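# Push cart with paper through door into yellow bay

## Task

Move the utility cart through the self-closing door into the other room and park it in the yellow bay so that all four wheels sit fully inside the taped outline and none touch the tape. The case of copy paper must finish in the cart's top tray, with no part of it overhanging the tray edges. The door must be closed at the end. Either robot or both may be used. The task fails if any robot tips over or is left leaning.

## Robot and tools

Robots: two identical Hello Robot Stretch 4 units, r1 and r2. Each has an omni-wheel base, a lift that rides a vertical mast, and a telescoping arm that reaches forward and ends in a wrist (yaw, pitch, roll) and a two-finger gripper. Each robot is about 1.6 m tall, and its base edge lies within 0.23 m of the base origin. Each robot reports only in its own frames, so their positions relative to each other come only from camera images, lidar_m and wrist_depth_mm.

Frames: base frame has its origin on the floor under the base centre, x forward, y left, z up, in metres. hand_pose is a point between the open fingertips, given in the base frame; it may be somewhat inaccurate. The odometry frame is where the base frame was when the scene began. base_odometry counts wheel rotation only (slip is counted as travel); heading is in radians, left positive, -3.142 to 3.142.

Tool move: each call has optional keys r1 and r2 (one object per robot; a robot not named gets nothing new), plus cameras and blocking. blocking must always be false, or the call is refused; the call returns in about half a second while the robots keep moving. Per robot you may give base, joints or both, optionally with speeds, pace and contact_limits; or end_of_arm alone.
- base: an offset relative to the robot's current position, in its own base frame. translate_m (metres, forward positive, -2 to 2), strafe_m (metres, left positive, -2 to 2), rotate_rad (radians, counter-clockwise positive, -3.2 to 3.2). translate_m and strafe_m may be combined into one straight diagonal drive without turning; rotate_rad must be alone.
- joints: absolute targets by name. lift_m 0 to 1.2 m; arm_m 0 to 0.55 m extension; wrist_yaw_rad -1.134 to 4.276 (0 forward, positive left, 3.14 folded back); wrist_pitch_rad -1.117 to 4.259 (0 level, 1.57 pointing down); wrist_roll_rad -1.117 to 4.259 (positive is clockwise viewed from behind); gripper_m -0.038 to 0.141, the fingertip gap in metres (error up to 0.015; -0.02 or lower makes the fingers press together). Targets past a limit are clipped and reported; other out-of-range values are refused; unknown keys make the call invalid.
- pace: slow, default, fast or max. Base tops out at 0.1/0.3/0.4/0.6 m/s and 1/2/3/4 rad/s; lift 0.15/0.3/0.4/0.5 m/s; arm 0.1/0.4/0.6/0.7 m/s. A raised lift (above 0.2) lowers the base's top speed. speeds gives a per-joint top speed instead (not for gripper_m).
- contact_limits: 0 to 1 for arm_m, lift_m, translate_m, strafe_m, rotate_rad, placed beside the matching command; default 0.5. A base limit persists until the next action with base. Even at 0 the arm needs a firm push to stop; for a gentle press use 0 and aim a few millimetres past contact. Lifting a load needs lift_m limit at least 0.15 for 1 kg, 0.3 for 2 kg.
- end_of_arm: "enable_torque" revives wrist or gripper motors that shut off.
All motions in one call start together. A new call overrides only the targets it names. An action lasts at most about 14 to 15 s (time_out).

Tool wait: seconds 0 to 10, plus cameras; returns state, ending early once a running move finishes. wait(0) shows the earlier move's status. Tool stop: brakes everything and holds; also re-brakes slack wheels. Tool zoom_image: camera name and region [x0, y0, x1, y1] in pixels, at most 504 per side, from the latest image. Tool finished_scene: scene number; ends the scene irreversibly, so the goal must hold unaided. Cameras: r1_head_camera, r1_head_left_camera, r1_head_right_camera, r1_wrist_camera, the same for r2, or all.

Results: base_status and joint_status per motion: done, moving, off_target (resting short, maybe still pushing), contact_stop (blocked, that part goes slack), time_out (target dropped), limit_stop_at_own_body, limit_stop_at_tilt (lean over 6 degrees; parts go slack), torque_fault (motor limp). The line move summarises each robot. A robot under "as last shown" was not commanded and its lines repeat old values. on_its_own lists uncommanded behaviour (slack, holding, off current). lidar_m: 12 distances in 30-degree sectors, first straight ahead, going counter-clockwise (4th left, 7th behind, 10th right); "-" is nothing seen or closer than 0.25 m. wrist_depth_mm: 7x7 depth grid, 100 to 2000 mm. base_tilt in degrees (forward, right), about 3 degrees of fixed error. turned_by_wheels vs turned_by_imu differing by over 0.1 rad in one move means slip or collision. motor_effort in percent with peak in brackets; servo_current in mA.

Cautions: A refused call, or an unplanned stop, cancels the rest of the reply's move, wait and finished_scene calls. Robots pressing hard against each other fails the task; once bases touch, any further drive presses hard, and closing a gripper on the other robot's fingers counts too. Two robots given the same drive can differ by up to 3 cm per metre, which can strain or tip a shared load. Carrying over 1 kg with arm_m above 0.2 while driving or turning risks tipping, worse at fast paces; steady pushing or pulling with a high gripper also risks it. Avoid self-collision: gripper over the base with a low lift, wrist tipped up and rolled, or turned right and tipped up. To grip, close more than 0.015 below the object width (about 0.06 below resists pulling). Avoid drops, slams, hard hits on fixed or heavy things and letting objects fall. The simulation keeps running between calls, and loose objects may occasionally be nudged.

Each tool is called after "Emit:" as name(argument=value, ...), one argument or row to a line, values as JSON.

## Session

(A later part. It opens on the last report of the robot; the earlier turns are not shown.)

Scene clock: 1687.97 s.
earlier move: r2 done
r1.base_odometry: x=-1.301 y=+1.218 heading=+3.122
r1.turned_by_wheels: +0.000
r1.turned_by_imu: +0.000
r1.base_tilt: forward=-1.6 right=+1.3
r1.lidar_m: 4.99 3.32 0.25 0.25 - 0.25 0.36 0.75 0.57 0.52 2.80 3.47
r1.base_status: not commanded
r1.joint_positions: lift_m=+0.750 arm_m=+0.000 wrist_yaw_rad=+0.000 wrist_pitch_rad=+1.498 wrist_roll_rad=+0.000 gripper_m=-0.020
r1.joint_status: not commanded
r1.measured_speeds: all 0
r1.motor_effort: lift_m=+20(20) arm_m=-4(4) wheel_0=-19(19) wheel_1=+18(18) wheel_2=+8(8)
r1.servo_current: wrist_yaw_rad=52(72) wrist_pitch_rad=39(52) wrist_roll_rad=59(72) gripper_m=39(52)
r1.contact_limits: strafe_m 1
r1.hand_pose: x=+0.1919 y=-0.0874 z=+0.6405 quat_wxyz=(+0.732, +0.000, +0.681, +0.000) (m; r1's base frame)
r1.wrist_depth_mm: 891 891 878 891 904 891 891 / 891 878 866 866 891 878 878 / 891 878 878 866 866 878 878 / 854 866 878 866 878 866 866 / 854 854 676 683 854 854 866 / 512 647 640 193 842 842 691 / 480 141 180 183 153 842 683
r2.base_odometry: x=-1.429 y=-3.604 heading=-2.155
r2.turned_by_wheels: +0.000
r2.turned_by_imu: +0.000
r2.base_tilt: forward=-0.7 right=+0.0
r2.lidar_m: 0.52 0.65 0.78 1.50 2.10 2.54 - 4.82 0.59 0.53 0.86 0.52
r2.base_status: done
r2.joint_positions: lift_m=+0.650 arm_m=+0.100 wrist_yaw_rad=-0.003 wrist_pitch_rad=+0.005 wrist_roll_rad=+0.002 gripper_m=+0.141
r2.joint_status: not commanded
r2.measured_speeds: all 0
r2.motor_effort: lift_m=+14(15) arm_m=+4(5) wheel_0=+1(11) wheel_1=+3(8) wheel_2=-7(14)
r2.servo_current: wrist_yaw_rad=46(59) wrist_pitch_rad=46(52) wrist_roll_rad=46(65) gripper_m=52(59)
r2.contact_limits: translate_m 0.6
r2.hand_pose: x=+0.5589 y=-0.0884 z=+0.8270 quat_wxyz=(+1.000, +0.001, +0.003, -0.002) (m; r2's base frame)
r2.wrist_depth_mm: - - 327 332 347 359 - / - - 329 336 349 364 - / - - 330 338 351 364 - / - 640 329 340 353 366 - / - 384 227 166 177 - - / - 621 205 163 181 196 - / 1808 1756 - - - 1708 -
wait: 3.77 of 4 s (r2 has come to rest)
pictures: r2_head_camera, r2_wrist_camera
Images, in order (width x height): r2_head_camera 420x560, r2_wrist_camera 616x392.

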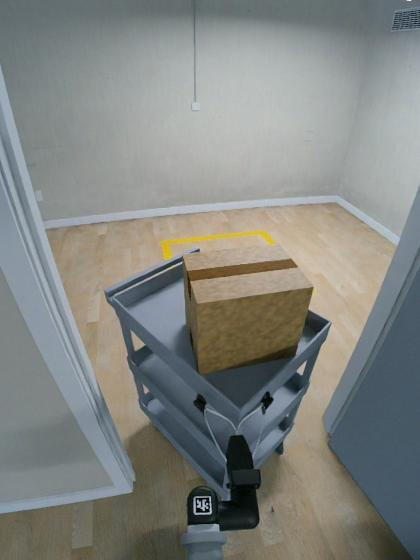

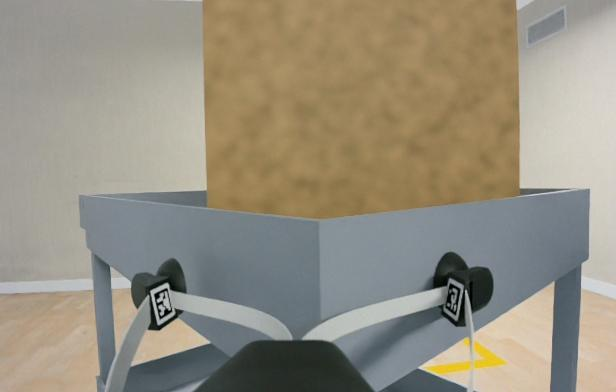

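Emit:
move(
  blocking=false,
  r2={"base":{"translate_m":-0.13}},
)

Emit:
wait(
  seconds=1.3,
)

Emit:
move(
  blocking=false,
  r2={"base":{"strafe_m":-0.07},"joints":{"wrist_roll_rad":1.57,"lift_m":0.655}},
)

Emit:
wait(
  seconds=1.5,
  cameras=["r2_wrist_camera","r2_head_camera"],
)

Scene clock: 1718.83 s.
move: r2 moving
r1: as last shown
r1.lidar_m: 5.00 3.33 0.25 0.25 - 0.25 0.34 0.75 0.59 0.50 2.79 3.41
r1.motor_effort: lift_m=+20(20) arm_m=-4(4) wheel_0=-19(19) wheel_1=+17(18) wheel_2=+8(8)
r1.servo_current: wrist_yaw_rad=59(59) wrist_pitch_rad=39(46) wrist_roll_rad=59(65) gripper_m=39(46)
r1.contact_limits: strafe_m 1
r1.wrist_depth_mm: 891 891 891 891 904 891 878 / 878 891 891 866 878 878 866 / 878 866 866 866 891 854 866 / 854 878 866 866 866 866 866 / 854 842 668 683 842 866 831 / 508 640 634 192 854 854 683 / 488 141 180 183 153 831 676
r2.base_odometry: x=-1.412 y=-3.578 heading=-2.156
r2.turned_by_wheels: +0.000
r2.turned_by_imu: +0.000
r2.base_tilt: forward=-0.7 right=+0.0
r2.lidar_m: 0.52 0.70 0.83 1.57 2.06 2.52 - 4.81 0.64 0.49 0.64 0.59
r2.base_status: translate_m moving
r2.joint_positions: lift_m=+0.650 arm_m=+0.100 wrist_yaw_rad=-0.003 wrist_pitch_rad=+0.005 wrist_roll_rad=+0.002 gripper_m=+0.141
r2.joint_status: not commanded
r2.measured_speeds: translate_m=-0.121 strafe_m=+0.001 rotate_rad=-0.001 lift_m=+0.000 arm_m=+0.000 wrist_yaw_rad=+0.000 wrist_pitch_rad=+0.000 wrist_roll_rad=+0.000
r2.motor_effort: lift_m=+15(15) arm_m=+4(4) wheel_0=-8(9) wheel_1=-7(9) wheel_2=+11(11)
r2.servo_current: wrist_yaw_rad=52(52) wrist_pitch_rad=46(52) wrist_roll_rad=46(59) gripper_m=52(52)
r2.hand_pose: x=+0.5590 y=-0.0883 z=+0.8270 quat_wxyz=(+1.000, +0.001, +0.003, -0.001) (m; r2's base frame)
r2.wrist_depth_mm: - - 351 357 370 384 - / - - 355 362 370 389 - / - - - 362 375 389 - / - - 355 362 377 392 - / - 484 274 195 - - - / - 647 247 189 187 204 - / 1863 1863 - - - 1808 -
pictures: none

Scene clock: 1720.07 s.
earlier move: r2 done
r1.base_odometry: x=-1.301 y=+1.218 heading=+3.122
r1.turned_by_wheels: +0.000
r1.turned_by_imu: +0.000
r1.base_tilt: forward=-1.6 right=+1.3
r1.lidar_m: 4.99 3.34 0.25 0.25 - 0.25 0.39 0.77 0.61 0.52 0.57 3.44
r1.base_status: not commanded
r1.joint_positions: lift_m=+0.750 arm_m=+0.000 wrist_yaw_rad=+0.000 wrist_pitch_rad=+1.498 wrist_roll_rad=+0.000 gripper_m=-0.020
r1.joint_status: not commanded
r1.measured_speeds: all 0
r1.motor_effort: lift_m=+20(20) arm_m=-4(4) wheel_0=-18(19) wheel_1=+17(18) wheel_2=+8(9)
r1.servo_current: wrist_yaw_rad=39(59) wrist_pitch_rad=39(52) wrist_roll_rad=52(65) gripper_m=39(46)
r1.contact_limits: strafe_m 1
r1.hand_pose: x=+0.1919 y=-0.0874 z=+0.6405 quat_wxyz=(+0.732, +0.000, +0.681, +0.000) (m; r1's base frame)
r1.wrist_depth_mm: 878 878 891 891 891 891 891 / 878 866 878 866 878 878 878 / 866 866 866 866 878 878 878 / 866 878 878 866 854 854 866 / 866 866 676 683 854 854 683 / 512 640 640 191 854 854 683 / 484 141 180 184 153 842 820
r2.base_odometry: x=-1.357 y=-3.496 heading=-2.156
r2.turned_by_wheels: +0.000
r2.turned_by_imu: +0.000
r2.base_tilt: forward=-0.7 right=+0.1
r2.lidar_m: 0.63 0.77 0.93 1.82 2.06 2.51 - 4.84 3.03 0.51 0.53 0.71
r2.base_status: done
r2.joint_positions: lift_m=+0.650 arm_m=+0.100 wrist_yaw_rad=-0.003 wrist_pitch_rad=+0.005 wrist_roll_rad=+0.002 gripper_m=+0.141
r2.joint_status: not commanded
r2.measured_speeds: all 0
r2.motor_effort: lift_m=+14(15) arm_m=+4(5) wheel_0=-5(9) wheel_1=-4(10) wheel_2=+3(13)
r2.servo_current: wrist_yaw_rad=46(59) wrist_pitch_rad=46(52) wrist_roll_rad=59(59) gripper_m=52(59)
r2.hand_pose: x=+0.5590 y=-0.0882 z=+0.8270 quat_wxyz=(+1.000, +0.001, +0.003, -0.001) (m; r2's base frame)
r2.wrist_depth_mm: - - - - - - - / - - - 462 477 - - / - - - 466 488 - - / - - 473 462 480 - - / - - 421 314 - 569 - / - - 216 166 199 569 - / 1708 1618 - - - 1863 1708
wait: 1.23 of 1.3 s (r2 has come to rest)
pictures: none

Scene clock: 1720.57 s.
move: r2 moving
r1: as last shown
r1.lidar_m: 5.00 3.33 0.25 0.25 - 0.25 0.36 0.79 0.57 0.48 0.53 3.45
r1.motor_effort: lift_m=+20(20) arm_m=-4(4) wheel_0=-19(19) wheel_1=+17(18) wheel_2=+8(8)
r1.servo_current: wrist_yaw_rad=46(65) wrist_pitch_rad=46(46) wrist_roll_rad=39(59) gripper_m=39(46)
r1.contact_limits: strafe_m 1
r1.wrist_depth_mm: 878 891 891 878 891 891 891 / 866 866 866 891 866 878 878 / 866 854 878 878 878 878 854 / 854 866 866 878 866 866 798 / 854 866 683 691 842 854 654 / 508 647 634 191 842 866 647 / 484 141 180 183 153 842 668
r2.base_odometry: x=-1.387 y=-3.476 heading=-2.156
r2.turned_by_wheels: +0.000
r2.turned_by_imu: +0.000
r2.base_tilt: forward=-0.6 right=+0.0
r2.lidar_m: 0.62 0.79 0.93 1.79 2.08 2.55 - 4.81 2.99 0.47 0.51 0.78
r2.base_status: strafe_m moving
r2.joint_positions: lift_m=+0.655 arm_m=+0.100 wrist_yaw_rad=-0.003 wrist_pitch_rad=+0.005 wrist_roll_rad=+0.589 gripper_m=+0.141
r2.joint_status: lift_m moving; wrist_roll_rad moving
r2.measured_speeds: translate_m=+0.001 strafe_m=-0.141 rotate_rad=-0.004 lift_m=+0.000 arm_m=+0.000 wrist_yaw_rad=+0.001 wrist_pitch_rad=+0.000 wrist_roll_rad=+1.820
r2.motor_effort: lift_m=+20(23) arm_m=+4(5) wheel_0=+10(11) wheel_1=-10(12) wheel_2=+1(3)
r2.servo_current: wrist_yaw_rad=52(59) wrist_pitch_rad=46(52) wrist_roll_rad=65(124) gripper_m=46(52)
r2.hand_pose: x=+0.5590 y=-0.0882 z=+0.8314 quat_wxyz=(+0.957, +0.290, +0.002, -0.002) (m; r2's base frame)
r2.wrist_depth_mm: - - - 492 - - - / - - 462 484 - - - / - - 466 480 492 - - / - - 466 473 - - - / - - 399 - - - 1537 / - - 338 166 195 185 - / - - - - - - 462
pictures: none

Scene clock: 1721.57 s.
earlier move: r2 done
r1.base_odometry: x=-1.301 y=+1.218 heading=+3.122
r1.turned_by_wheels: +0.000
r1.turned_by_imu: +0.000
r1.base_tilt: forward=-1.6 right=+1.3
r1.lidar_m: 4.99 3.32 0.25 0.25 - 0.25 0.35 0.78 0.53 0.46 0.50 3.47
r1.base_status: not commanded
r1.joint_positions: lift_m=+0.750 arm_m=+0.000 wrist_yaw_rad=+0.000 wrist_pitch_rad=+1.498 wrist_roll_rad=+0.000 gripper_m=-0.020
r1.joint_status: not commanded
r1.measured_speeds: all 0
r1.motor_effort: lift_m=+20(20) arm_m=-4(4) wheel_0=-19(19) wheel_1=+18(18) wheel_2=+8(9)
r1.servo_current: wrist_yaw_rad=52(65) wrist_pitch_rad=39(46) wrist_roll_rad=46(65) gripper_m=46(52)
r1.contact_limits: strafe_m 1
r1.hand_pose: x=+0.1919 y=-0.0874 z=+0.6405 quat_wxyz=(+0.732, +0.000, +0.681, +0.000) (m; r1's base frame)
r1.wrist_depth_mm: 878 891 891 891 904 891 917 / 878 866 878 878 891 878 878 / 878 866 878 878 866 878 866 / 854 854 854 866 878 866 699 / 866 854 676 691 854 854 647 / 512 654 634 192 854 842 640 / 484 141 179 183 153 831 634
r2.base_odometry: x=-1.415 y=-3.457 heading=-2.156
r2.turned_by_wheels: +0.000
r2.turned_by_imu: +0.000
r2.base_tilt: forward=-0.7 right=+0.1
r2.lidar_m: 0.63 0.81 0.94 1.82 2.13 2.56 - 4.70 0.58 0.46 0.43 0.82
r2.base_status: done
r2.joint_positions: lift_m=+0.655 arm_m=+0.100 wrist_yaw_rad=-0.003 wrist_pitch_rad=+0.005 wrist_roll_rad=+1.568 gripper_m=+0.141
r2.joint_status: all done
r2.measured_speeds: all 0
r2.motor_effort: lift_m=+21(23) arm_m=+4(5) wheel_0=+2(11) wheel_1=-1(12) wheel_2=+0(3)
r2.servo_current: wrist_yaw_rad=46(65) wrist_pitch_rad=46(52) wrist_roll_rad=52(124) gripper_m=52(59)
r2.hand_pose: x=+0.5590 y=-0.0882 z=+0.8314 quat_wxyz=(+0.708, +0.706, +0.001, -0.003) (m; r2's base frame)
r2.wrist_depth_mm: - - - - - 1618 1118 / - - - 569 - - 535 / - - 504 - - - 436 / - 488 492 - - - - / - 480 477 - - - - / - 469 462 158 296 298 306 / - - 459 - - - -
wait: 1.00 of 1.5 s (r2 has come to rest)
pictures: r2_head_camera, r2_wrist_camera
Images, in order (width x height): r2_head_camera 420x560, r2_wrist_camera 616x392.

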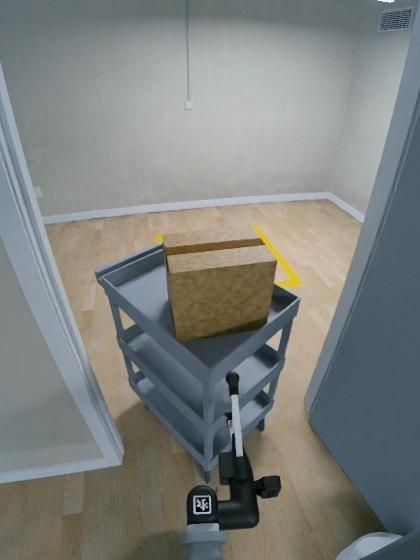

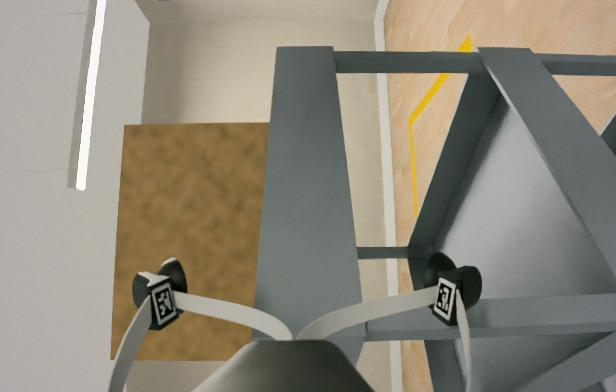

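Emit:
move(
  blocking=false,
  r2={"base":{"translate_m":0.16},"pace":"slow","contact_limits":{"translate_m":0.2}},
)

Emit:
wait(
  seconds=2.5,
  cameras=["r2_wrist_camera"],
)

Scene clock: 1730.90 s.
move: r2 moving
r1: as last shown
r1.lidar_m: 4.98 3.35 0.25 0.25 - 0.25 0.37 0.76 0.54 0.45 0.50 3.44
r1.motor_effort: lift_m=+20(20) arm_m=-4(4) wheel_0=-19(19) wheel_1=+17(18) wheel_2=+8(8)
r1.servo_current: wrist_yaw_rad=59(59) wrist_pitch_rad=39(52) wrist_roll_rad=59(65) gripper_m=39(46)
r1.contact_limits: strafe_m 1
r1.wrist_depth_mm: 878 891 878 904 891 878 904 / 866 891 891 878 878 866 891 / 866 866 878 878 866 878 878 / 854 854 854 854 866 854 750 / 854 854 668 683 854 854 647 / 508 640 640 193 831 854 640 / 484 141 180 182 153 809 640
r2.base_odometry: x=-1.422 y=-3.467 heading=-2.155
r2.turned_by_wheels: +0.000
r2.turned_by_imu: +0.001
r2.base_tilt: forward=-0.7 right=+0.0
r2.lidar_m: 0.58 0.79 0.92 1.83 2.12 2.58 - 4.72 0.57 0.44 0.44 0.80
r2.base_status: translate_m moving
r2.joint_positions: lift_m=+0.655 arm_m=+0.100 wrist_yaw_rad=-0.003 wrist_pitch_rad=+0.005 wrist_roll_rad=+1.568 gripper_m=+0.141
r2.joint_status: not commanded
r2.measured_speeds: translate_m=+0.048 strafe_m=+0.000 rotate_rad=-0.001 lift_m=+0.000 arm_m=+0.000 wrist_yaw_rad=+0.000 wrist_pitch_rad=+0.000 wrist_roll_rad=+0.000
r2.motor_effort: lift_m=+21(21) arm_m=+4(4) wheel_0=+3(9) wheel_1=+5(7) wheel_2=-8(10)
r2.servo_current: wrist_yaw_rad=39(52) wrist_pitch_rad=46(52) wrist_roll_rad=33(52) gripper_m=46(59)
r2.contact_limits: translate_m 0.2
r2.hand_pose: x=+0.5590 y=-0.0882 z=+0.8314 quat_wxyz=(+0.708, +0.706, +0.001, -0.003) (m; r2's base frame)
r2.wrist_depth_mm: - - - - - 1618 1138 / - - - 564 - - 500 / - 492 492 - - - 424 / - 480 477 - - - - / - 466 466 - - - - / - 452 452 158 286 285 290 / - 445 449 - 809 304 -
pictures: none

Scene clock: 1733.30 s.
earlier move: r2 done
r1.base_odometry: x=-1.301 y=+1.218 heading=+3.122
r1.turned_by_wheels: +0.000
r1.turned_by_imu: +0.000
r1.base_tilt: forward=-1.6 right=+1.3
r1.lidar_m: 4.99 3.32 0.25 0.25 - 0.25 0.39 0.77 0.48 0.44 2.79 3.44
r1.base_status: not commanded
r1.joint_positions: lift_m=+0.750 arm_m=+0.000 wrist_yaw_rad=+0.000 wrist_pitch_rad=+1.498 wrist_roll_rad=+0.000 gripper_m=-0.020
r1.joint_status: not commanded
r1.measured_speeds: all 0
r1.motor_effort: lift_m=+20(20) arm_m=-4(4) wheel_0=-19(19) wheel_1=+18(18) wheel_2=+8(8)
r1.servo_current: wrist_yaw_rad=20(72) wrist_pitch_rad=46(52) wrist_roll_rad=39(65) gripper_m=39(46)
r1.contact_limits: strafe_m 1
r1.hand_pose: x=+0.1919 y=-0.0874 z=+0.6405 quat_wxyz=(+0.732, +0.000, +0.681, +0.000) (m; r1's base frame)
r1.wrist_depth_mm: 904 878 891 891 891 891 891 / 891 866 866 866 878 878 891 / 866 878 866 866 878 866 878 / 866 866 866 854 866 866 866 / 866 866 676 683 854 842 842 / 508 647 647 193 854 831 654 / 484 141 180 183 153 699 634
r2.base_odometry: x=-1.504 y=-3.590 heading=-2.156
r2.turned_by_wheels: +0.000
r2.turned_by_imu: +0.000
r2.base_tilt: forward=-0.7 right=+0.1
r2.lidar_m: 0.45 0.65 0.77 1.48 2.16 2.60 - 4.65 0.52 0.45 0.78 0.63
r2.base_status: done
r2.joint_positions: lift_m=+0.655 arm_m=+0.100 wrist_yaw_rad=-0.003 wrist_pitch_rad=+0.005 wrist_roll_rad=+1.568 gripper_m=+0.141
r2.joint_status: not commanded
r2.measured_speeds: all 0
r2.motor_effort: lift_m=+21(21) arm_m=+4(5) wheel_0=+2(11) wheel_1=+4(7) wheel_2=-8(11)
r2.servo_current: wrist_yaw_rad=46(59) wrist_pitch_rad=46(52) wrist_roll_rad=39(65) gripper_m=52(59)
r2.contact_limits: translate_m 0.2
r2.hand_pose: x=+0.5590 y=-0.0882 z=+0.8314 quat_wxyz=(+0.708, +0.706, +0.001, -0.003) (m; r2's base frame)
r2.wrist_depth_mm: - - - - - 1708 413 / - - - - - 1661 - / - 347 347 - - 1863 - / 345 340 340 - - - - / 330 332 332 - 215 - - / 322 322 189 181 180 192 - / 315 315 315 - - - -
wait: 2.40 of 2.5 s (r2 has come to rest)
pictures: r2_wrist_camera
Images, in order (width x height): r2_wrist_camera 616x392.

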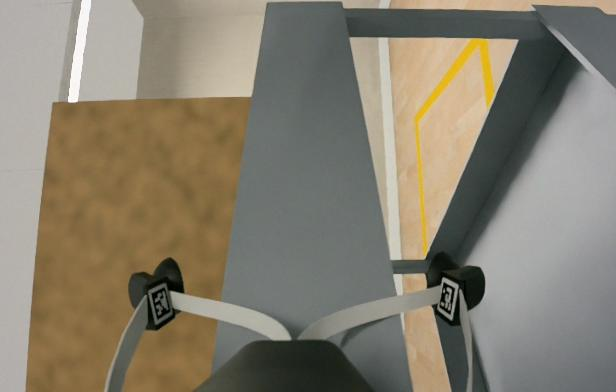

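Emit:
move(
  blocking=false,
  r2={"joints":{"gripper_m":-0.01}},
)

Emit:
wait(
  seconds=2.2,
)

Emit:
move(
  blocking=false,
  r2={"base":{"strafe_m":0.2,"translate_m":-0.04},"pace":"slow","contact_limits":{"strafe_m":0.6}},
)

Emit:
wait(
  seconds=4,
  cameras=["r2_wrist_camera","r2_head_camera"],
)

Scene clock: 1739.40 s.
move: r2 moving
r1: as last shown
r1.lidar_m: 4.96 3.35 0.25 0.25 - 0.25 0.40 0.77 0.49 0.46 2.79 3.47
r1.motor_effort: lift_m=+20(20) arm_m=-4(4) wheel_0=-19(19) wheel_1=+17(18) wheel_2=+8(8)
r1.servo_current: wrist_yaw_rad=39(59) wrist_pitch_rad=46(46) wrist_roll_rad=39(52) gripper_m=46(52)
r1.contact_limits: strafe_m 1
r1.wrist_depth_mm: 891 891 878 891 891 878 878 / 866 878 866 878 878 891 891 / 866 866 866 866 866 854 878 / 891 854 842 878 866 866 866 / 866 842 676 683 854 854 854 / 508 640 634 192 854 854 654 / 484 141 180 183 154 699 634
r2.base_odometry: x=-1.504 y=-3.590 heading=-2.156
r2.turned_by_wheels: +0.000
r2.turned_by_imu: +0.000
r2.base_tilt: forward=-0.7 right=+0.1
r2.lidar_m: 0.45 0.67 0.76 1.47 2.14 2.63 - 4.67 0.48 0.45 0.79 0.60
r2.base_status: not commanded
r2.joint_positions: lift_m=+0.655 arm_m=+0.100 wrist_yaw_rad=-0.003 wrist_pitch_rad=+0.005 wrist_roll_rad=+1.568 gripper_m=+0.129
r2.joint_status: gripper_m moving
r2.measured_speeds: all 0
r2.motor_effort: lift_m=+21(21) arm_m=+4(5) wheel_0=+2(2) wheel_1=+5(5) wheel_2=-8(8)
r2.servo_current: wrist_yaw_rad=46(59) wrist_pitch_rad=46(46) wrist_roll_rad=46(52) gripper_m=91(91)
r2.contact_limits: translate_m 0.2
r2.hand_pose: x=+0.5590 y=-0.0882 z=+0.8314 quat_wxyz=(+0.708, +0.706, +0.001, -0.003) (m; r2's base frame)
r2.wrist_depth_mm: - - - - - 1756 407 / - - - - - 1618 - / - 349 345 - - 1921 - / 342 340 340 - - - - / 332 332 330 - 215 - - / 322 320 198 180 180 183 - / 317 317 314 - - - -
pictures: none

Scene clock: 1741.30 s.
earlier move: r2 done
r1.base_odometry: x=-1.301 y=+1.218 heading=+3.122
r1.turned_by_wheels: +0.000
r1.turned_by_imu: +0.000
r1.base_tilt: forward=-1.5 right=+1.3
r1.lidar_m: 4.99 3.35 0.25 0.25 - 0.25 0.39 0.77 0.45 0.45 2.80 3.45
r1.base_status: not commanded
r1.joint_positions: lift_m=+0.750 arm_m=+0.000 wrist_yaw_rad=+0.000 wrist_pitch_rad=+1.498 wrist_roll_rad=+0.000 gripper_m=-0.020
r1.joint_status: not commanded
r1.measured_speeds: all 0
r1.motor_effort: lift_m=+20(20) arm_m=-4(4) wheel_0=-19(19) wheel_1=+18(18) wheel_2=+8(8)
r1.servo_current: wrist_yaw_rad=52(59) wrist_pitch_rad=39(52) wrist_roll_rad=46(72) gripper_m=39(52)
r1.contact_limits: strafe_m 1
r1.hand_pose: x=+0.1919 y=-0.0874 z=+0.6405 quat_wxyz=(+0.732, +0.000, +0.681, +0.000) (m; r1's base frame)
r1.wrist_depth_mm: 891 878 878 878 891 891 878 / 891 878 866 878 878 891 878 / 866 866 878 866 866 878 866 / 866 866 878 854 866 854 866 / 854 854 676 683 854 866 854 / 508 654 640 193 866 854 647 / 488 141 180 183 153 699 634
r2.base_odometry: x=-1.504 y=-3.590 heading=-2.156
r2.turned_by_wheels: +0.000
r2.turned_by_imu: +0.000
r2.base_tilt: forward=-0.7 right=+0.0
r2.lidar_m: 0.45 0.67 0.77 1.48 2.16 2.61 - 4.68 0.50 0.44 0.77 0.58
r2.base_status: not commanded
r2.joint_positions: lift_m=+0.655 arm_m=+0.100 wrist_yaw_rad=-0.003 wrist_pitch_rad=+0.007 wrist_roll_rad=+1.569 gripper_m=-0.008
r2.joint_status: all done
r2.measured_speeds: all 0
r2.motor_effort: lift_m=+21(21) arm_m=+4(5) wheel_0=+1(2) wheel_1=+5(5) wheel_2=-6(8)
r2.servo_current: wrist_yaw_rad=39(59) wrist_pitch_rad=52(52) wrist_roll_rad=52(59) gripper_m=156(384)
r2.contact_limits: translate_m 0.2
r2.hand_pose: x=+0.5590 y=-0.0882 z=+0.8309 quat_wxyz=(+0.708, +0.706, +0.001, -0.003) (m; r2's base frame)
r2.wrist_depth_mm: - - - - - 1537 387 / - - - - - 1537 - / 324 325 325 - - 1863 - / 315 319 319 - - - - / 309 310 309 - - - - / 304 303 176 169 174 163 - / 294 297 153 - - 699 -
wait: 1.90 of 2.2 s (r2 has come to rest)
pictures: none

Scene clock: 1741.80 s.
move: r2 moving
r1: as last shown
r1.base_tilt: forward=-1.6 right=+1.2
r1.lidar_m: 4.99 3.35 0.25 0.25 - 0.25 0.37 0.77 0.49 0.46 2.77 3.44
r1.motor_effort: lift_m=+20(20) arm_m=-4(4) wheel_0=-19(19) wheel_1=+17(18) wheel_2=+8(8)
r1.servo_current: wrist_yaw_rad=65(65) wrist_pitch_rad=52(52) wrist_roll_rad=59(65) gripper_m=46(52)
r1.contact_limits: strafe_m 1
r1.wrist_depth_mm: 891 891 878 891 866 878 891 / 878 878 878 891 891 878 878 / 866 878 866 878 878 878 866 / 866 866 854 854 866 878 854 / 842 866 668 691 866 866 866 / 508 640 634 192 854 842 661 / 488 141 180 183 153 723 634
r2.base_odometry: x=-1.492 y=-3.595 heading=-2.156
r2.turned_by_wheels: +0.000
r2.turned_by_imu: +0.000
r2.base_tilt: forward=-0.6 right=+0.1
r2.lidar_m: 0.44 0.67 0.76 1.46 2.13 2.61 - 4.66 0.49 0.46 0.79 0.57
r2.base_status: translate_m moving; strafe_m moving
r2.joint_positions: lift_m=+0.655 arm_m=+0.100 wrist_yaw_rad=-0.003 wrist_pitch_rad=+0.007 wrist_roll_rad=+1.569 gripper_m=-0.008
r2.joint_status: not commanded
r2.measured_speeds: translate_m=-0.010 strafe_m=+0.050 rotate_rad=+0.001 lift_m=+0.000 arm_m=+0.000 wrist_yaw_rad=+0.000 wrist_pitch_rad=+0.000 wrist_roll_rad=+0.000
r2.motor_effort: lift_m=+21(21) arm_m=+4(4) wheel_0=-10(11) wheel_1=+6(8) wheel_2=+4(6)
r2.servo_current: wrist_yaw_rad=65(65) wrist_pitch_rad=39(52) wrist_roll_rad=46(59) gripper_m=163(169)
r2.contact_limits: strafe_m 0.6
r2.hand_pose: x=+0.5590 y=-0.0882 z=+0.8309 quat_wxyz=(+0.708, +0.706, +0.001, -0.003) (m; r2's base frame)
r2.wrist_depth_mm: - - - - - 1576 445 / - - - - - 1537 - / 324 322 325 - - 1863 - / 315 317 319 - - - - / 310 309 310 - - - - / 303 303 176 168 174 163 - / 297 297 153 - - 707 -
pictures: none

Scene clock: 1744.57 s.
earlier move: r2 done
r1.base_odometry: x=-1.301 y=+1.218 heading=+3.122
r1.turned_by_wheels: +0.000
r1.turned_by_imu: +0.000
r1.base_tilt: forward=-1.6 right=+1.3
r1.lidar_m: 4.97 3.33 0.25 0.25 - 0.25 0.38 0.74 0.71 0.65 2.80 3.46
r1.base_status: not commanded
r1.joint_positions: lift_m=+0.750 arm_m=+0.000 wrist_yaw_rad=+0.000 wrist_pitch_rad=+1.498 wrist_roll_rad=+0.000 gripper_m=-0.020
r1.joint_status: not commanded
r1.measured_speeds: all 0
r1.motor_effort: lift_m=+20(20) arm_m=-4(4) wheel_0=-19(20) wheel_1=+17(18) wheel_2=+8(9)
r1.servo_current: wrist_yaw_rad=59(72) wrist_pitch_rad=46(52) wrist_roll_rad=65(65) gripper_m=33(52)
r1.contact_limits: strafe_m 1
r1.hand_pose: x=+0.1919 y=-0.0874 z=+0.6405 quat_wxyz=(+0.732, +0.000, +0.681, +0.000) (m; r1's base frame)
r1.wrist_depth_mm: 878 904 891 891 878 904 878 / 878 878 878 878 878 878 878 / 866 878 866 866 854 866 878 / 866 866 866 854 866 866 866 / 866 854 676 676 854 866 854 / 508 640 634 192 842 842 854 / 484 141 180 183 153 842 831
r2.base_odometry: x=-1.315 y=-3.667 heading=-2.155
r2.turned_by_wheels: +0.000
r2.turned_by_imu: +0.000
r2.base_tilt: forward=-0.7 right=+0.1
r2.lidar_m: 0.48 0.62 0.76 1.45 1.96 2.37 - 5.03 0.76 0.66 0.97 0.54
r2.base_status: done
r2.joint_positions: lift_m=+0.655 arm_m=+0.100 wrist_yaw_rad=-0.003 wrist_pitch_rad=+0.007 wrist_roll_rad=+1.569 gripper_m=-0.008
r2.joint_status: not commanded
r2.measured_speeds: all 0
r2.motor_effort: lift_m=+21(21) arm_m=+4(5) wheel_0=-6(15) wheel_1=+3(8) wheel_2=+6(8)
r2.servo_current: wrist_yaw_rad=59(65) wrist_pitch_rad=52(52) wrist_roll_rad=46(59) gripper_m=163(169)
r2.contact_limits: strafe_m 0.6
r2.hand_pose: x=+0.5590 y=-0.0882 z=+0.8309 quat_wxyz=(+0.708, +0.706, +0.001, -0.003) (m; r2's base frame)
r2.wrist_depth_mm: 277 278 282 - - 1576 - / 282 285 286 - - 1808 - / 291 293 294 - - - - / 300 301 304 - 842 - - / 310 310 309 185 195 - - / 320 317 179 177 175 158 - / 332 330 329 - - 676 -
wait: 2.77 of 4 s (r2 has come to rest)
pictures: r2_head_camera, r2_wrist_camera
Images, in order (width x height): r2_head_camera 420x560, r2_wrist_camera 616x392.

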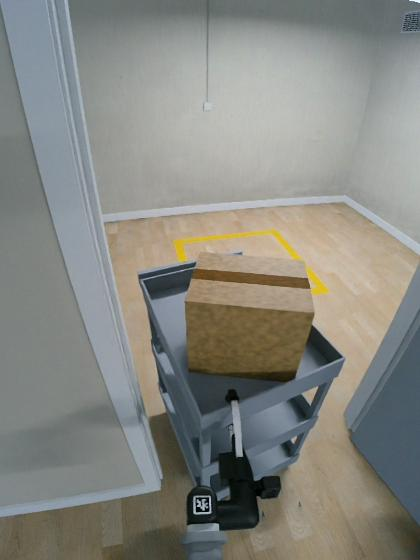

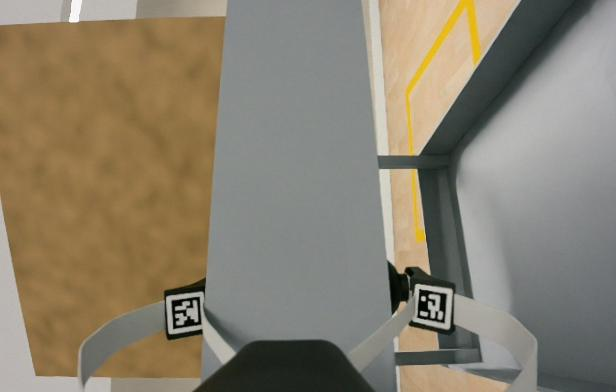

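Emit:
move(
  blocking=false,
  r2={"base":{"strafe_m":0.14,"translate_m":-0.02},"pace":"slow","contact_limits":{"strafe_m":0.6}},
)

Emit:
wait(
  seconds=3,
  cameras=["r2_wrist_camera","r2_head_camera"],
)

Scene clock: 1754.37 s.
move: r2 moving
r1: as last shown
r1.lidar_m: 4.99 3.35 0.25 0.25 - 0.25 0.36 0.76 0.76 0.64 2.79 3.46
r1.motor_effort: lift_m=+20(20) arm_m=-4(4) wheel_0=-19(19) wheel_1=+17(18) wheel_2=+8(8)
r1.servo_current: wrist_yaw_rad=52(52) wrist_pitch_rad=46(46) wrist_roll_rad=52(52) gripper_m=46(46)
r1.contact_limits: strafe_m 1
r1.wrist_depth_mm: 904 891 878 878 878 878 904 / 878 878 891 866 878 878 878 / 878 878 866 866 866 866 878 / 866 878 866 866 866 854 866 / 866 854 676 683 854 854 866 / 512 640 634 191 854 842 854 / 488 141 180 183 153 842 831
r2.base_odometry: x=-1.303 y=-3.673 heading=-2.155
r2.turned_by_wheels: +0.000
r2.turned_by_imu: +0.001
r2.base_tilt: forward=-0.7 right=+0.1
r2.lidar_m: 0.46 0.61 0.73 1.45 1.94 2.37 - 5.07 0.79 0.64 1.00 0.54
r2.base_status: translate_m moving; strafe_m moving
r2.joint_positions: lift_m=+0.655 arm_m=+0.100 wrist_yaw_rad=-0.003 wrist_pitch_rad=+0.007 wrist_roll_rad=+1.569 gripper_m=-0.008
r2.joint_status: not commanded
r2.measured_speeds: translate_m=-0.008 strafe_m=+0.052 rotate_rad=-0.001 lift_m=+0.000 arm_m=+0.000 wrist_yaw_rad=+0.000 wrist_pitch_rad=+0.000 wrist_roll_rad=+0.000
r2.motor_effort: lift_m=+21(21) arm_m=+4(4) wheel_0=-10(11) wheel_1=+5(7) wheel_2=+5(8)
r2.servo_current: wrist_yaw_rad=52(59) wrist_pitch_rad=46(52) wrist_roll_rad=33(59) gripper_m=163(163)
r2.contact_limits: strafe_m 0.6
r2.hand_pose: x=+0.5590 y=-0.0882 z=+0.8309 quat_wxyz=(+0.708, +0.706, +0.001, -0.003) (m; r2's base frame)
r2.wrist_depth_mm: 274 274 277 - - 1576 - / 282 283 283 - - 1808 - / 291 291 294 - - - - / 301 301 303 - 831 - - / 312 312 185 183 190 - - / 322 319 178 177 176 158 - / 334 334 330 - - 683 -
pictures: none

Scene clock: 1756.50 s.
earlier move: r2 done
r1.base_odometry: x=-1.301 y=+1.218 heading=+3.122
r1.turned_by_wheels: +0.000
r1.turned_by_imu: +0.000
r1.base_tilt: forward=-1.6 right=+1.3
r1.lidar_m: 4.98 3.36 0.25 0.25 - 0.25 0.35 0.78 0.79 0.77 2.79 3.47
r1.base_status: not commanded
r1.joint_positions: lift_m=+0.750 arm_m=+0.000 wrist_yaw_rad=+0.000 wrist_pitch_rad=+1.498 wrist_roll_rad=+0.000 gripper_m=-0.020
r1.joint_status: not commanded
r1.measured_speeds: all 0
r1.motor_effort: lift_m=+20(20) arm_m=-4(4) wheel_0=-19(19) wheel_1=+17(18) wheel_2=+8(9)
r1.servo_current: wrist_yaw_rad=65(65) wrist_pitch_rad=39(52) wrist_roll_rad=52(65) gripper_m=39(52)
r1.contact_limits: strafe_m 1
r1.hand_pose: x=+0.1919 y=-0.0874 z=+0.6405 quat_wxyz=(+0.732, +0.000, +0.681, +0.000) (m; r1's base frame)
r1.wrist_depth_mm: 891 891 891 891 891 891 891 / 891 891 878 891 891 878 891 / 878 891 891 866 878 866 878 / 866 854 854 866 854 866 866 / 866 866 668 691 866 866 854 / 512 647 640 192 842 842 854 / 484 141 180 183 153 842 854
r2.base_odometry: x=-1.188 y=-3.728 heading=-2.155
r2.turned_by_wheels: +0.000
r2.turned_by_imu: +0.000
r2.base_tilt: forward=-0.7 right=+0.1
r2.lidar_m: 0.49 0.60 0.72 1.43 1.81 2.22 4.22 5.26 0.95 0.79 1.11 0.52
r2.base_status: done
r2.joint_positions: lift_m=+0.655 arm_m=+0.100 wrist_yaw_rad=-0.003 wrist_pitch_rad=+0.007 wrist_roll_rad=+1.569 gripper_m=-0.008
r2.joint_status: not commanded
r2.measured_speeds: all 0
r2.motor_effort: lift_m=+21(21) arm_m=+4(5) wheel_0=-7(12) wheel_1=+3(7) wheel_2=+4(8)
r2.servo_current: wrist_yaw_rad=39(59) wrist_pitch_rad=46(59) wrist_roll_rad=46(65) gripper_m=156(169)
r2.contact_limits: strafe_m 0.6
r2.hand_pose: x=+0.5590 y=-0.0883 z=+0.8309 quat_wxyz=(+0.708, +0.706, +0.001, -0.004) (m; r2's base frame)
r2.wrist_depth_mm: 246 249 248 - - 1808 - / 259 262 265 - 831 - - / 278 278 277 - - 798 - / 297 298 185 184 - - - / 317 322 181 181 - - - / 351 336 178 178 174 164 - / - - - - - 1618 -
wait: 2.13 of 3 s (r2 has come to rest)
pictures: r2_head_camera, r2_wrist_camera
Images, in order (width x height): r2_head_camera 420x560, r2_wrist_camera 616x392.

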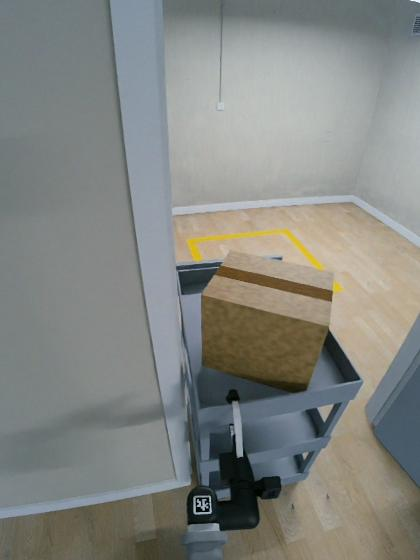

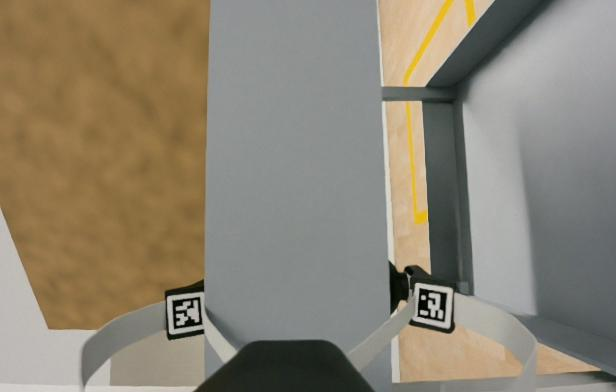

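Emit:
move(
  blocking=false,
  r2={"base":{"strafe_m":-0.04,"translate_m":0.15},"pace":"slow","contact_limits":{"translate_m":0.6}},
)

Emit:
wait(
  seconds=3,
  cameras=["r2_wrist_camera","r2_head_camera"],
)

Scene clock: 1765.53 s.
move: r2 moving
r1: as last shown
r1.base_tilt: forward=-1.6 right=+1.2
r1.lidar_m: 4.98 3.35 0.25 0.25 - 0.25 0.37 0.77 0.82 0.77 2.78 3.43
r1.motor_effort: lift_m=+20(20) arm_m=-4(4) wheel_0=-19(19) wheel_1=+18(18) wheel_2=+8(9)
r1.servo_current: wrist_yaw_rad=39(52) wrist_pitch_rad=39(46) wrist_roll_rad=46(65) gripper_m=46(46)
r1.contact_limits: strafe_m 1
r1.wrist_depth_mm: 878 904 891 878 891 891 878 / 866 878 878 878 891 878 878 / 878 878 866 866 866 878 878 / 866 866 866 866 866 866 866 / 854 842 668 683 854 854 854 / 512 654 640 191 854 866 842 / 484 141 180 183 153 842 842
r2.base_odometry: x=-1.197 y=-3.736 heading=-2.155
r2.turned_by_wheels: +0.000
r2.turned_by_imu: +0.001
r2.base_tilt: forward=-0.7 right=+0.1
r2.lidar_m: 0.48 0.59 0.71 1.44 1.81 2.19 - 5.27 0.88 0.78 1.12 0.52
r2.base_status: translate_m moving; strafe_m moving
r2.joint_positions: lift_m=+0.655 arm_m=+0.100 wrist_yaw_rad=-0.003 wrist_pitch_rad=+0.007 wrist_roll_rad=+1.569 gripper_m=-0.008
r2.joint_status: not commanded
r2.measured_speeds: translate_m=+0.050 strafe_m=-0.013 rotate_rad=+0.001 lift_m=+0.000 arm_m=+0.000 wrist_yaw_rad=+0.000 wrist_pitch_rad=+0.000 wrist_roll_rad=+0.000
r2.motor_effort: lift_m=+21(21) arm_m=+4(4) wheel_0=+9(12) wheel_1=+6(6) wheel_2=-13(15)
r2.servo_current: wrist_yaw_rad=46(52) wrist_pitch_rad=52(52) wrist_roll_rad=52(52) gripper_m=137(156)
r2.contact_limits: translate_m 0.6
r2.hand_pose: x=+0.5590 y=-0.0883 z=+0.8309 quat_wxyz=(+0.708, +0.706, +0.001, -0.004) (m; r2's base frame)
r2.wrist_depth_mm: 247 249 247 - - 1808 - / 259 262 263 - 820 - - / 278 279 276 - - 788 - / 296 300 184 184 - - - / 317 320 181 181 - - - / 351 334 179 178 175 159 - / - - 174 - - 1576 -
pictures: none

Scene clock: 1767.83 s.
earlier move: r2 done
r1.base_odometry: x=-1.301 y=+1.218 heading=+3.122
r1.turned_by_wheels: +0.000
r1.turned_by_imu: +0.000
r1.base_tilt: forward=-1.6 right=+1.3
r1.lidar_m: 4.99 3.31 0.25 0.25 - 0.25 0.37 0.91 0.75 0.74 2.79 3.45
r1.base_status: not commanded
r1.joint_positions: lift_m=+0.750 arm_m=+0.000 wrist_yaw_rad=+0.000 wrist_pitch_rad=+1.498 wrist_roll_rad=+0.000 gripper_m=-0.020
r1.joint_status: not commanded
r1.measured_speeds: all 0
r1.motor_effort: lift_m=+20(20) arm_m=-4(4) wheel_0=-19(20) wheel_1=+18(18) wheel_2=+8(9)
r1.servo_current: wrist_yaw_rad=52(72) wrist_pitch_rad=33(52) wrist_roll_rad=39(72) gripper_m=46(52)
r1.contact_limits: strafe_m 1
r1.hand_pose: x=+0.1919 y=-0.0874 z=+0.6405 quat_wxyz=(+0.732, +0.000, +0.681, +0.000) (m; r1's base frame)
r1.wrist_depth_mm: 891 891 891 878 878 891 891 / 878 878 878 891 891 878 878 / 866 866 866 878 866 878 866 / 878 866 854 866 866 854 854 / 854 854 668 691 854 854 854 / 512 647 634 191 842 854 831 / 488 141 179 183 153 842 831
r2.base_odometry: x=-1.303 y=-3.831 heading=-2.155
r2.turned_by_wheels: +0.000
r2.turned_by_imu: +0.001
r2.base_tilt: forward=-0.7 right=+0.0
r2.lidar_m: 0.45 0.47 0.58 1.09 1.88 2.29 - 5.13 0.79 0.74 1.02 0.49
r2.base_status: done
r2.joint_positions: lift_m=+0.655 arm_m=+0.100 wrist_yaw_rad=+0.001 wrist_pitch_rad=+0.007 wrist_roll_rad=+1.569 gripper_m=-0.008
r2.joint_status: not commanded
r2.measured_speeds: all 0
r2.motor_effort: lift_m=+21(21) arm_m=+4(5) wheel_0=+7(13) wheel_1=+4(7) wheel_2=-4(15)
r2.servo_current: wrist_yaw_rad=59(59) wrist_pitch_rad=46(59) wrist_roll_rad=46(59) gripper_m=143(156)
r2.contact_limits: translate_m 0.6
r2.hand_pose: x=+0.5593 y=-0.0871 z=+0.8309 quat_wxyz=(+0.708, +0.706, +0.003, -0.002) (m; r2's base frame)
r2.wrist_depth_mm: 265 267 267 - - 1537 - / 274 277 277 - - - - / 287 287 289 - - - - / 298 298 298 - - - - / 310 312 185 184 201 - - / 325 322 180 179 175 163 - / - 343 340 - - 1499 -
wait: 2.30 of 3 s (r2 has come to rest)
pictures: r2_head_camera, r2_wrist_camera
Images, in order (width x height): r2_head_camera 420x560, r2_wrist_camera 616x392.

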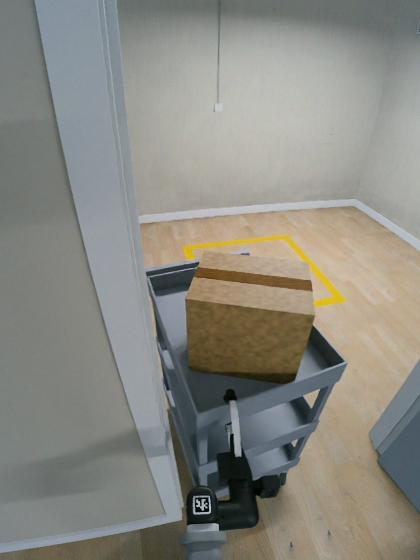

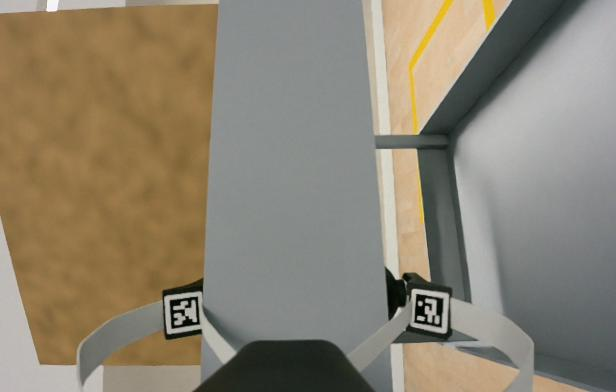

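Emit:
move(
  blocking=false,
  r2={"joints":{"arm_m":0.3},"pace":"slow","contact_limits":{"arm_m":0.6}},
)

Emit:
wait(
  seconds=4,
  cameras=["r2_wrist_camera","r2_head_camera"],
)

Scene clock: 1778.77 s.
move: r2 moving
r1: as last shown
r1.lidar_m: 4.96 3.33 0.25 0.25 - 0.25 0.37 0.94 0.77 0.76 2.81 3.48
r1.motor_effort: lift_m=+20(20) arm_m=-4(4) wheel_0=-19(19) wheel_1=+18(18) wheel_2=+8(8)
r1.servo_current: wrist_yaw_rad=72(72) wrist_pitch_rad=39(46) wrist_roll_rad=52(65) gripper_m=46(46)
r1.contact_limits: strafe_m 1
r1.wrist_depth_mm: 878 878 891 891 878 891 891 / 878 878 878 878 878 891 878 / 878 878 866 866 866 878 866 / 854 854 866 866 878 854 866 / 866 866 676 691 842 866 866 / 508 654 634 192 842 842 854 / 484 141 179 183 153 842 854
r2.base_odometry: x=-1.303 y=-3.831 heading=-2.155
r2.turned_by_wheels: +0.000
r2.turned_by_imu: +0.000
r2.base_tilt: forward=-0.7 right=+0.1
r2.lidar_m: 0.45 0.44 0.57 1.14 1.85 2.29 - 5.14 0.80 0.72 1.03 0.54
r2.base_status: not commanded
r2.joint_positions: lift_m=+0.655 arm_m=+0.112 wrist_yaw_rad=+0.001 wrist_pitch_rad=+0.007 wrist_roll_rad=+1.569 gripper_m=-0.008
r2.joint_status: arm_m moving
r2.measured_speeds: translate_m=+0.000 strafe_m=+0.000 rotate_rad=+0.000 lift_m=+0.000 arm_m=+0.049 wrist_yaw_rad=+0.000 wrist_pitch_rad=+0.000 wrist_roll_rad=+0.000
r2.motor_effort: lift_m=+21(21) arm_m=+10(13) wheel_0=+8(8) wheel_1=+4(4) wheel_2=-4(5)
r2.servo_current: wrist_yaw_rad=46(52) wrist_pitch_rad=46(52) wrist_roll_rad=46(59) gripper_m=143(150)
r2.contact_limits: arm_m 0.6; translate_m 0.6
r2.hand_pose: x=+0.5718 y=-0.0871 z=+0.8309 quat_wxyz=(+0.708, +0.706, +0.003, -0.002) (m; r2's base frame)
r2.wrist_depth_mm: 267 270 271 - - 1537 - / 276 278 278 - - - - / 286 287 290 - - - - / 297 300 301 - 198 - - / 310 314 185 184 202 - - / 325 320 180 178 175 164 - / 340 342 334 - - 1499 -
pictures: none

Scene clock: 1781.57 s.
earlier move: r2 done
r1.base_odometry: x=-1.301 y=+1.218 heading=+3.122
r1.turned_by_wheels: +0.000
r1.turned_by_imu: +0.000
r1.base_tilt: forward=-1.6 right=+1.3
r1.lidar_m: 4.98 3.34 0.25 0.25 - 0.25 0.35 1.13 0.77 0.75 2.78 3.45
r1.base_status: not commanded
r1.joint_positions: lift_m=+0.750 arm_m=+0.000 wrist_yaw_rad=+0.000 wrist_pitch_rad=+1.498 wrist_roll_rad=+0.000 gripper_m=-0.020
r1.joint_status: not commanded
r1.measured_speeds: all 0
r1.motor_effort: lift_m=+20(20) arm_m=-4(4) wheel_0=-19(20) wheel_1=+17(18) wheel_2=+8(9)
r1.servo_current: wrist_yaw_rad=65(72) wrist_pitch_rad=39(46) wrist_roll_rad=46(78) gripper_m=39(52)
r1.contact_limits: strafe_m 1
r1.hand_pose: x=+0.1919 y=-0.0874 z=+0.6405 quat_wxyz=(+0.732, +0.000, +0.681, +0.000) (m; r1's base frame)
r1.wrist_depth_mm: 891 891 891 878 878 878 878 / 878 878 878 891 878 891 878 / 866 866 866 878 866 878 878 / 878 866 866 854 866 866 854 / 854 842 668 676 854 854 854 / 512 640 640 192 866 854 854 / 484 141 180 183 153 842 842
r2.base_odometry: x=-1.304 y=-3.831 heading=-2.155
r2.turned_by_wheels: +0.000
r2.turned_by_imu: +0.000
r2.base_tilt: forward=-0.7 right=+0.1
r2.lidar_m: 0.45 0.45 0.58 1.12 1.87 2.29 - 5.19 0.81 0.75 1.04 0.80
r2.base_status: not commanded
r2.joint_positions: lift_m=+0.655 arm_m=+0.300 wrist_yaw_rad=+0.001 wrist_pitch_rad=+0.007 wrist_roll_rad=+1.570 gripper_m=-0.008
r2.joint_status: all done
r2.measured_speeds: all 0
r2.motor_effort: lift_m=+21(21) arm_m=+8(13) wheel_0=+4(8) wheel_1=+3(4) wheel_2=-5(5)
r2.servo_current: wrist_yaw_rad=39(65) wrist_pitch_rad=52(52) wrist_roll_rad=39(65) gripper_m=143(150)
r2.contact_limits: arm_m 0.6; translate_m 0.6
r2.hand_pose: x=+0.7591 y=-0.0872 z=+0.8309 quat_wxyz=(+0.708, +0.707, +0.003, -0.002) (m; r2's base frame)
r2.wrist_depth_mm: - - - - - 1576 455 / 300 300 303 - - 1708 - / 304 304 304 - - - - / 307 307 310 - 854 - - / 310 310 312 - 196 - - / 314 177 180 178 177 158 - / 317 320 317 - - 166 -
wait: 2.80 of 4 s (r2 has come to rest)
pictures: r2_head_camera, r2_wrist_camera
Images, in order (width x height): r2_head_camera 420x560, r2_wrist_camera 616x392.

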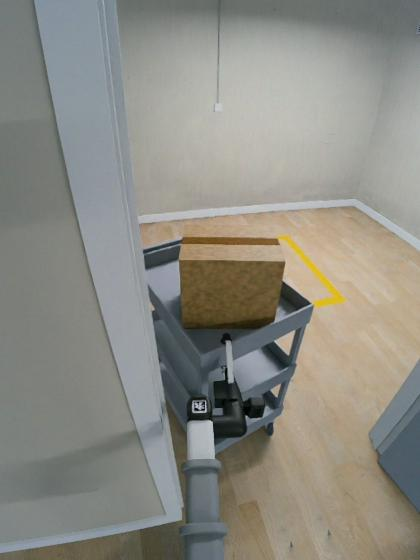

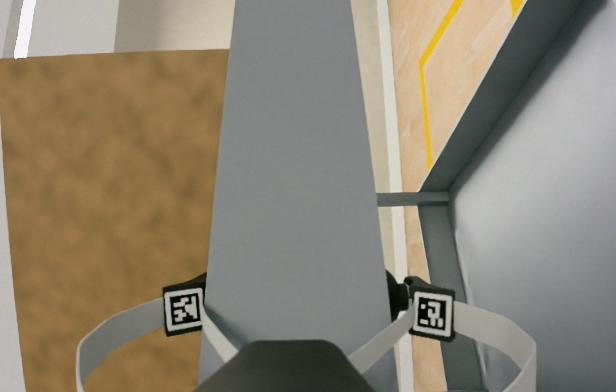

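Emit:
move(
  blocking=false,
  r2={"joints":{"arm_m":0.545},"pace":"slow","contact_limits":{"arm_m":0.6}},
)

Emit:
wait(
  seconds=4,
  cameras=["r2_wrist_camera","r2_head_camera"],
)

Scene clock: 1801.53 s.
move: r2 moving
r1: as last shown
r1.lidar_m: 4.99 3.35 0.25 0.25 - 0.25 0.38 1.16 0.78 0.74 2.78 3.46
r1.motor_effort: lift_m=+20(20) arm_m=-4(4) wheel_0=-19(20) wheel_1=+18(18) wheel_2=+8(8)
r1.servo_current: wrist_yaw_rad=52(65) wrist_pitch_rad=39(46) wrist_roll_rad=26(59) gripper_m=46(46)
r1.contact_limits: strafe_m 1
r1.wrist_depth_mm: 891 891 878 891 878 891 891 / 878 878 866 878 866 891 878 / 866 891 878 878 878 866 878 / 866 866 866 878 878 866 878 / 854 842 676 691 842 878 854 / 512 647 634 192 854 854 854 / 488 141 180 183 154 842 854
r2.base_odometry: x=-1.304 y=-3.831 heading=-2.155
r2.turned_by_wheels: +0.000
r2.turned_by_imu: +0.000
r2.base_tilt: forward=-0.7 right=+0.1
r2.lidar_m: 0.48 0.46 0.59 1.10 1.88 2.28 - 5.18 0.80 0.75 1.02 0.80
r2.base_status: not commanded
r2.joint_positions: lift_m=+0.655 arm_m=+0.312 wrist_yaw_rad=+0.001 wrist_pitch_rad=+0.007 wrist_roll_rad=+1.570 gripper_m=-0.008
r2.joint_status: arm_m moving
r2.measured_speeds: translate_m=+0.000 strafe_m=+0.000 rotate_rad=+0.000 lift_m=+0.000 arm_m=+0.049 wrist_yaw_rad=+0.000 wrist_pitch_rad=+0.000 wrist_roll_rad=+0.000
r2.motor_effort: lift_m=+21(21) arm_m=+9(14) wheel_0=+4(4) wheel_1=+3(4) wheel_2=-4(5)
r2.servo_current: wrist_yaw_rad=52(52) wrist_pitch_rad=52(52) wrist_roll_rad=46(52) gripper_m=143(150)
r2.contact_limits: arm_m 0.6; translate_m 0.6
r2.hand_pose: x=+0.7717 y=-0.0872 z=+0.8309 quat_wxyz=(+0.707, +0.707, +0.003, -0.002) (m; r2's base frame)
r2.wrist_depth_mm: - - - - - 1576 455 / 301 303 304 - - 1661 - / 304 304 306 - - - - / 306 309 309 - 866 - - / 310 310 312 - 196 - - / 312 177 180 178 177 159 - / 317 317 317 - - 167 -
pictures: none

Scene clock: 1804.77 s.
earlier move: r2 done
r1.base_odometry: x=-1.301 y=+1.218 heading=+3.122
r1.turned_by_wheels: +0.000
r1.turned_by_imu: +0.000
r1.base_tilt: forward=-1.6 right=+1.3
r1.lidar_m: 4.99 3.30 0.25 0.25 - 0.25 0.39 1.20 0.77 0.75 2.79 3.45
r1.base_status: not commanded
r1.joint_positions: lift_m=+0.750 arm_m=+0.000 wrist_yaw_rad=+0.000 wrist_pitch_rad=+1.498 wrist_roll_rad=+0.000 gripper_m=-0.020
r1.joint_status: not commanded
r1.measured_speeds: all 0
r1.motor_effort: lift_m=+20(20) arm_m=-4(4) wheel_0=-19(20) wheel_1=+17(18) wheel_2=+8(9)
r1.servo_current: wrist_yaw_rad=46(65) wrist_pitch_rad=39(52) wrist_roll_rad=65(65) gripper_m=46(52)
r1.contact_limits: strafe_m 1
r1.hand_pose: x=+0.1919 y=-0.0874 z=+0.6405 quat_wxyz=(+0.732, +0.000, +0.681, +0.000) (m; r1's base frame)
r1.wrist_depth_mm: 891 891 904 891 878 891 891 / 866 878 878 878 878 878 878 / 878 878 866 878 891 866 878 / 866 866 866 866 866 854 854 / 854 842 668 676 854 854 854 / 512 640 640 193 866 842 854 / 488 140 180 183 153 842 831
r2.base_odometry: x=-1.304 y=-3.831 heading=-2.155
r2.turned_by_wheels: +0.000
r2.turned_by_imu: +0.000
r2.base_tilt: forward=-0.7 right=+0.1
r2.lidar_m: 0.46 0.47 0.57 1.14 1.87 2.28 - 5.17 0.80 0.73 1.03 1.18
r2.base_status: not commanded
r2.joint_positions: lift_m=+0.655 arm_m=+0.545 wrist_yaw_rad=+0.001 wrist_pitch_rad=+0.007 wrist_roll_rad=+1.571 gripper_m=-0.008
r2.joint_status: all done
r2.measured_speeds: all 0
r2.motor_effort: lift_m=+21(21) arm_m=+8(14) wheel_0=+4(4) wheel_1=+3(4) wheel_2=-4(5)
r2.servo_current: wrist_yaw_rad=33(72) wrist_pitch_rad=46(59) wrist_roll_rad=46(59) gripper_m=143(150)
r2.contact_limits: arm_m 0.6; translate_m 0.6
r2.hand_pose: x=+1.0041 y=-0.0872 z=+0.8309 quat_wxyz=(+0.707, +0.707, +0.003, -0.002) (m; r2's base frame)
r2.wrist_depth_mm: - - - - - 1576 442 / - - - - - 1618 - / 327 329 330 - - 1863 - / 320 320 322 - - - - / 314 315 314 - - - - / 307 177 180 178 177 158 - / 303 300 303 - - 166 -
wait: 3.23 of 4 s (r2 has come to rest)
pictures: r2_head_camera, r2_wrist_camera
Images, in order (width x height): r2_head_camera 420x560, r2_wrist_camera 616x392.

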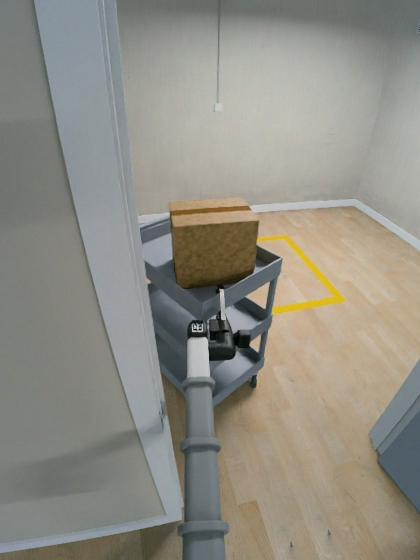

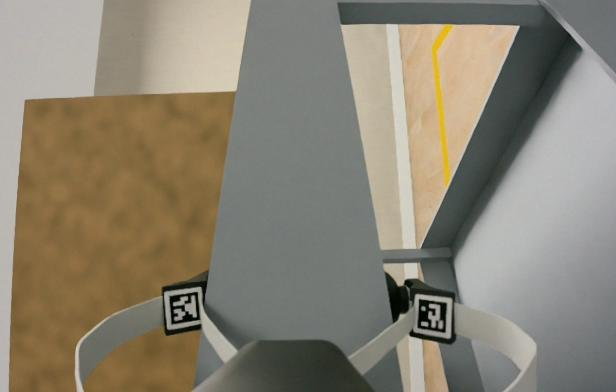

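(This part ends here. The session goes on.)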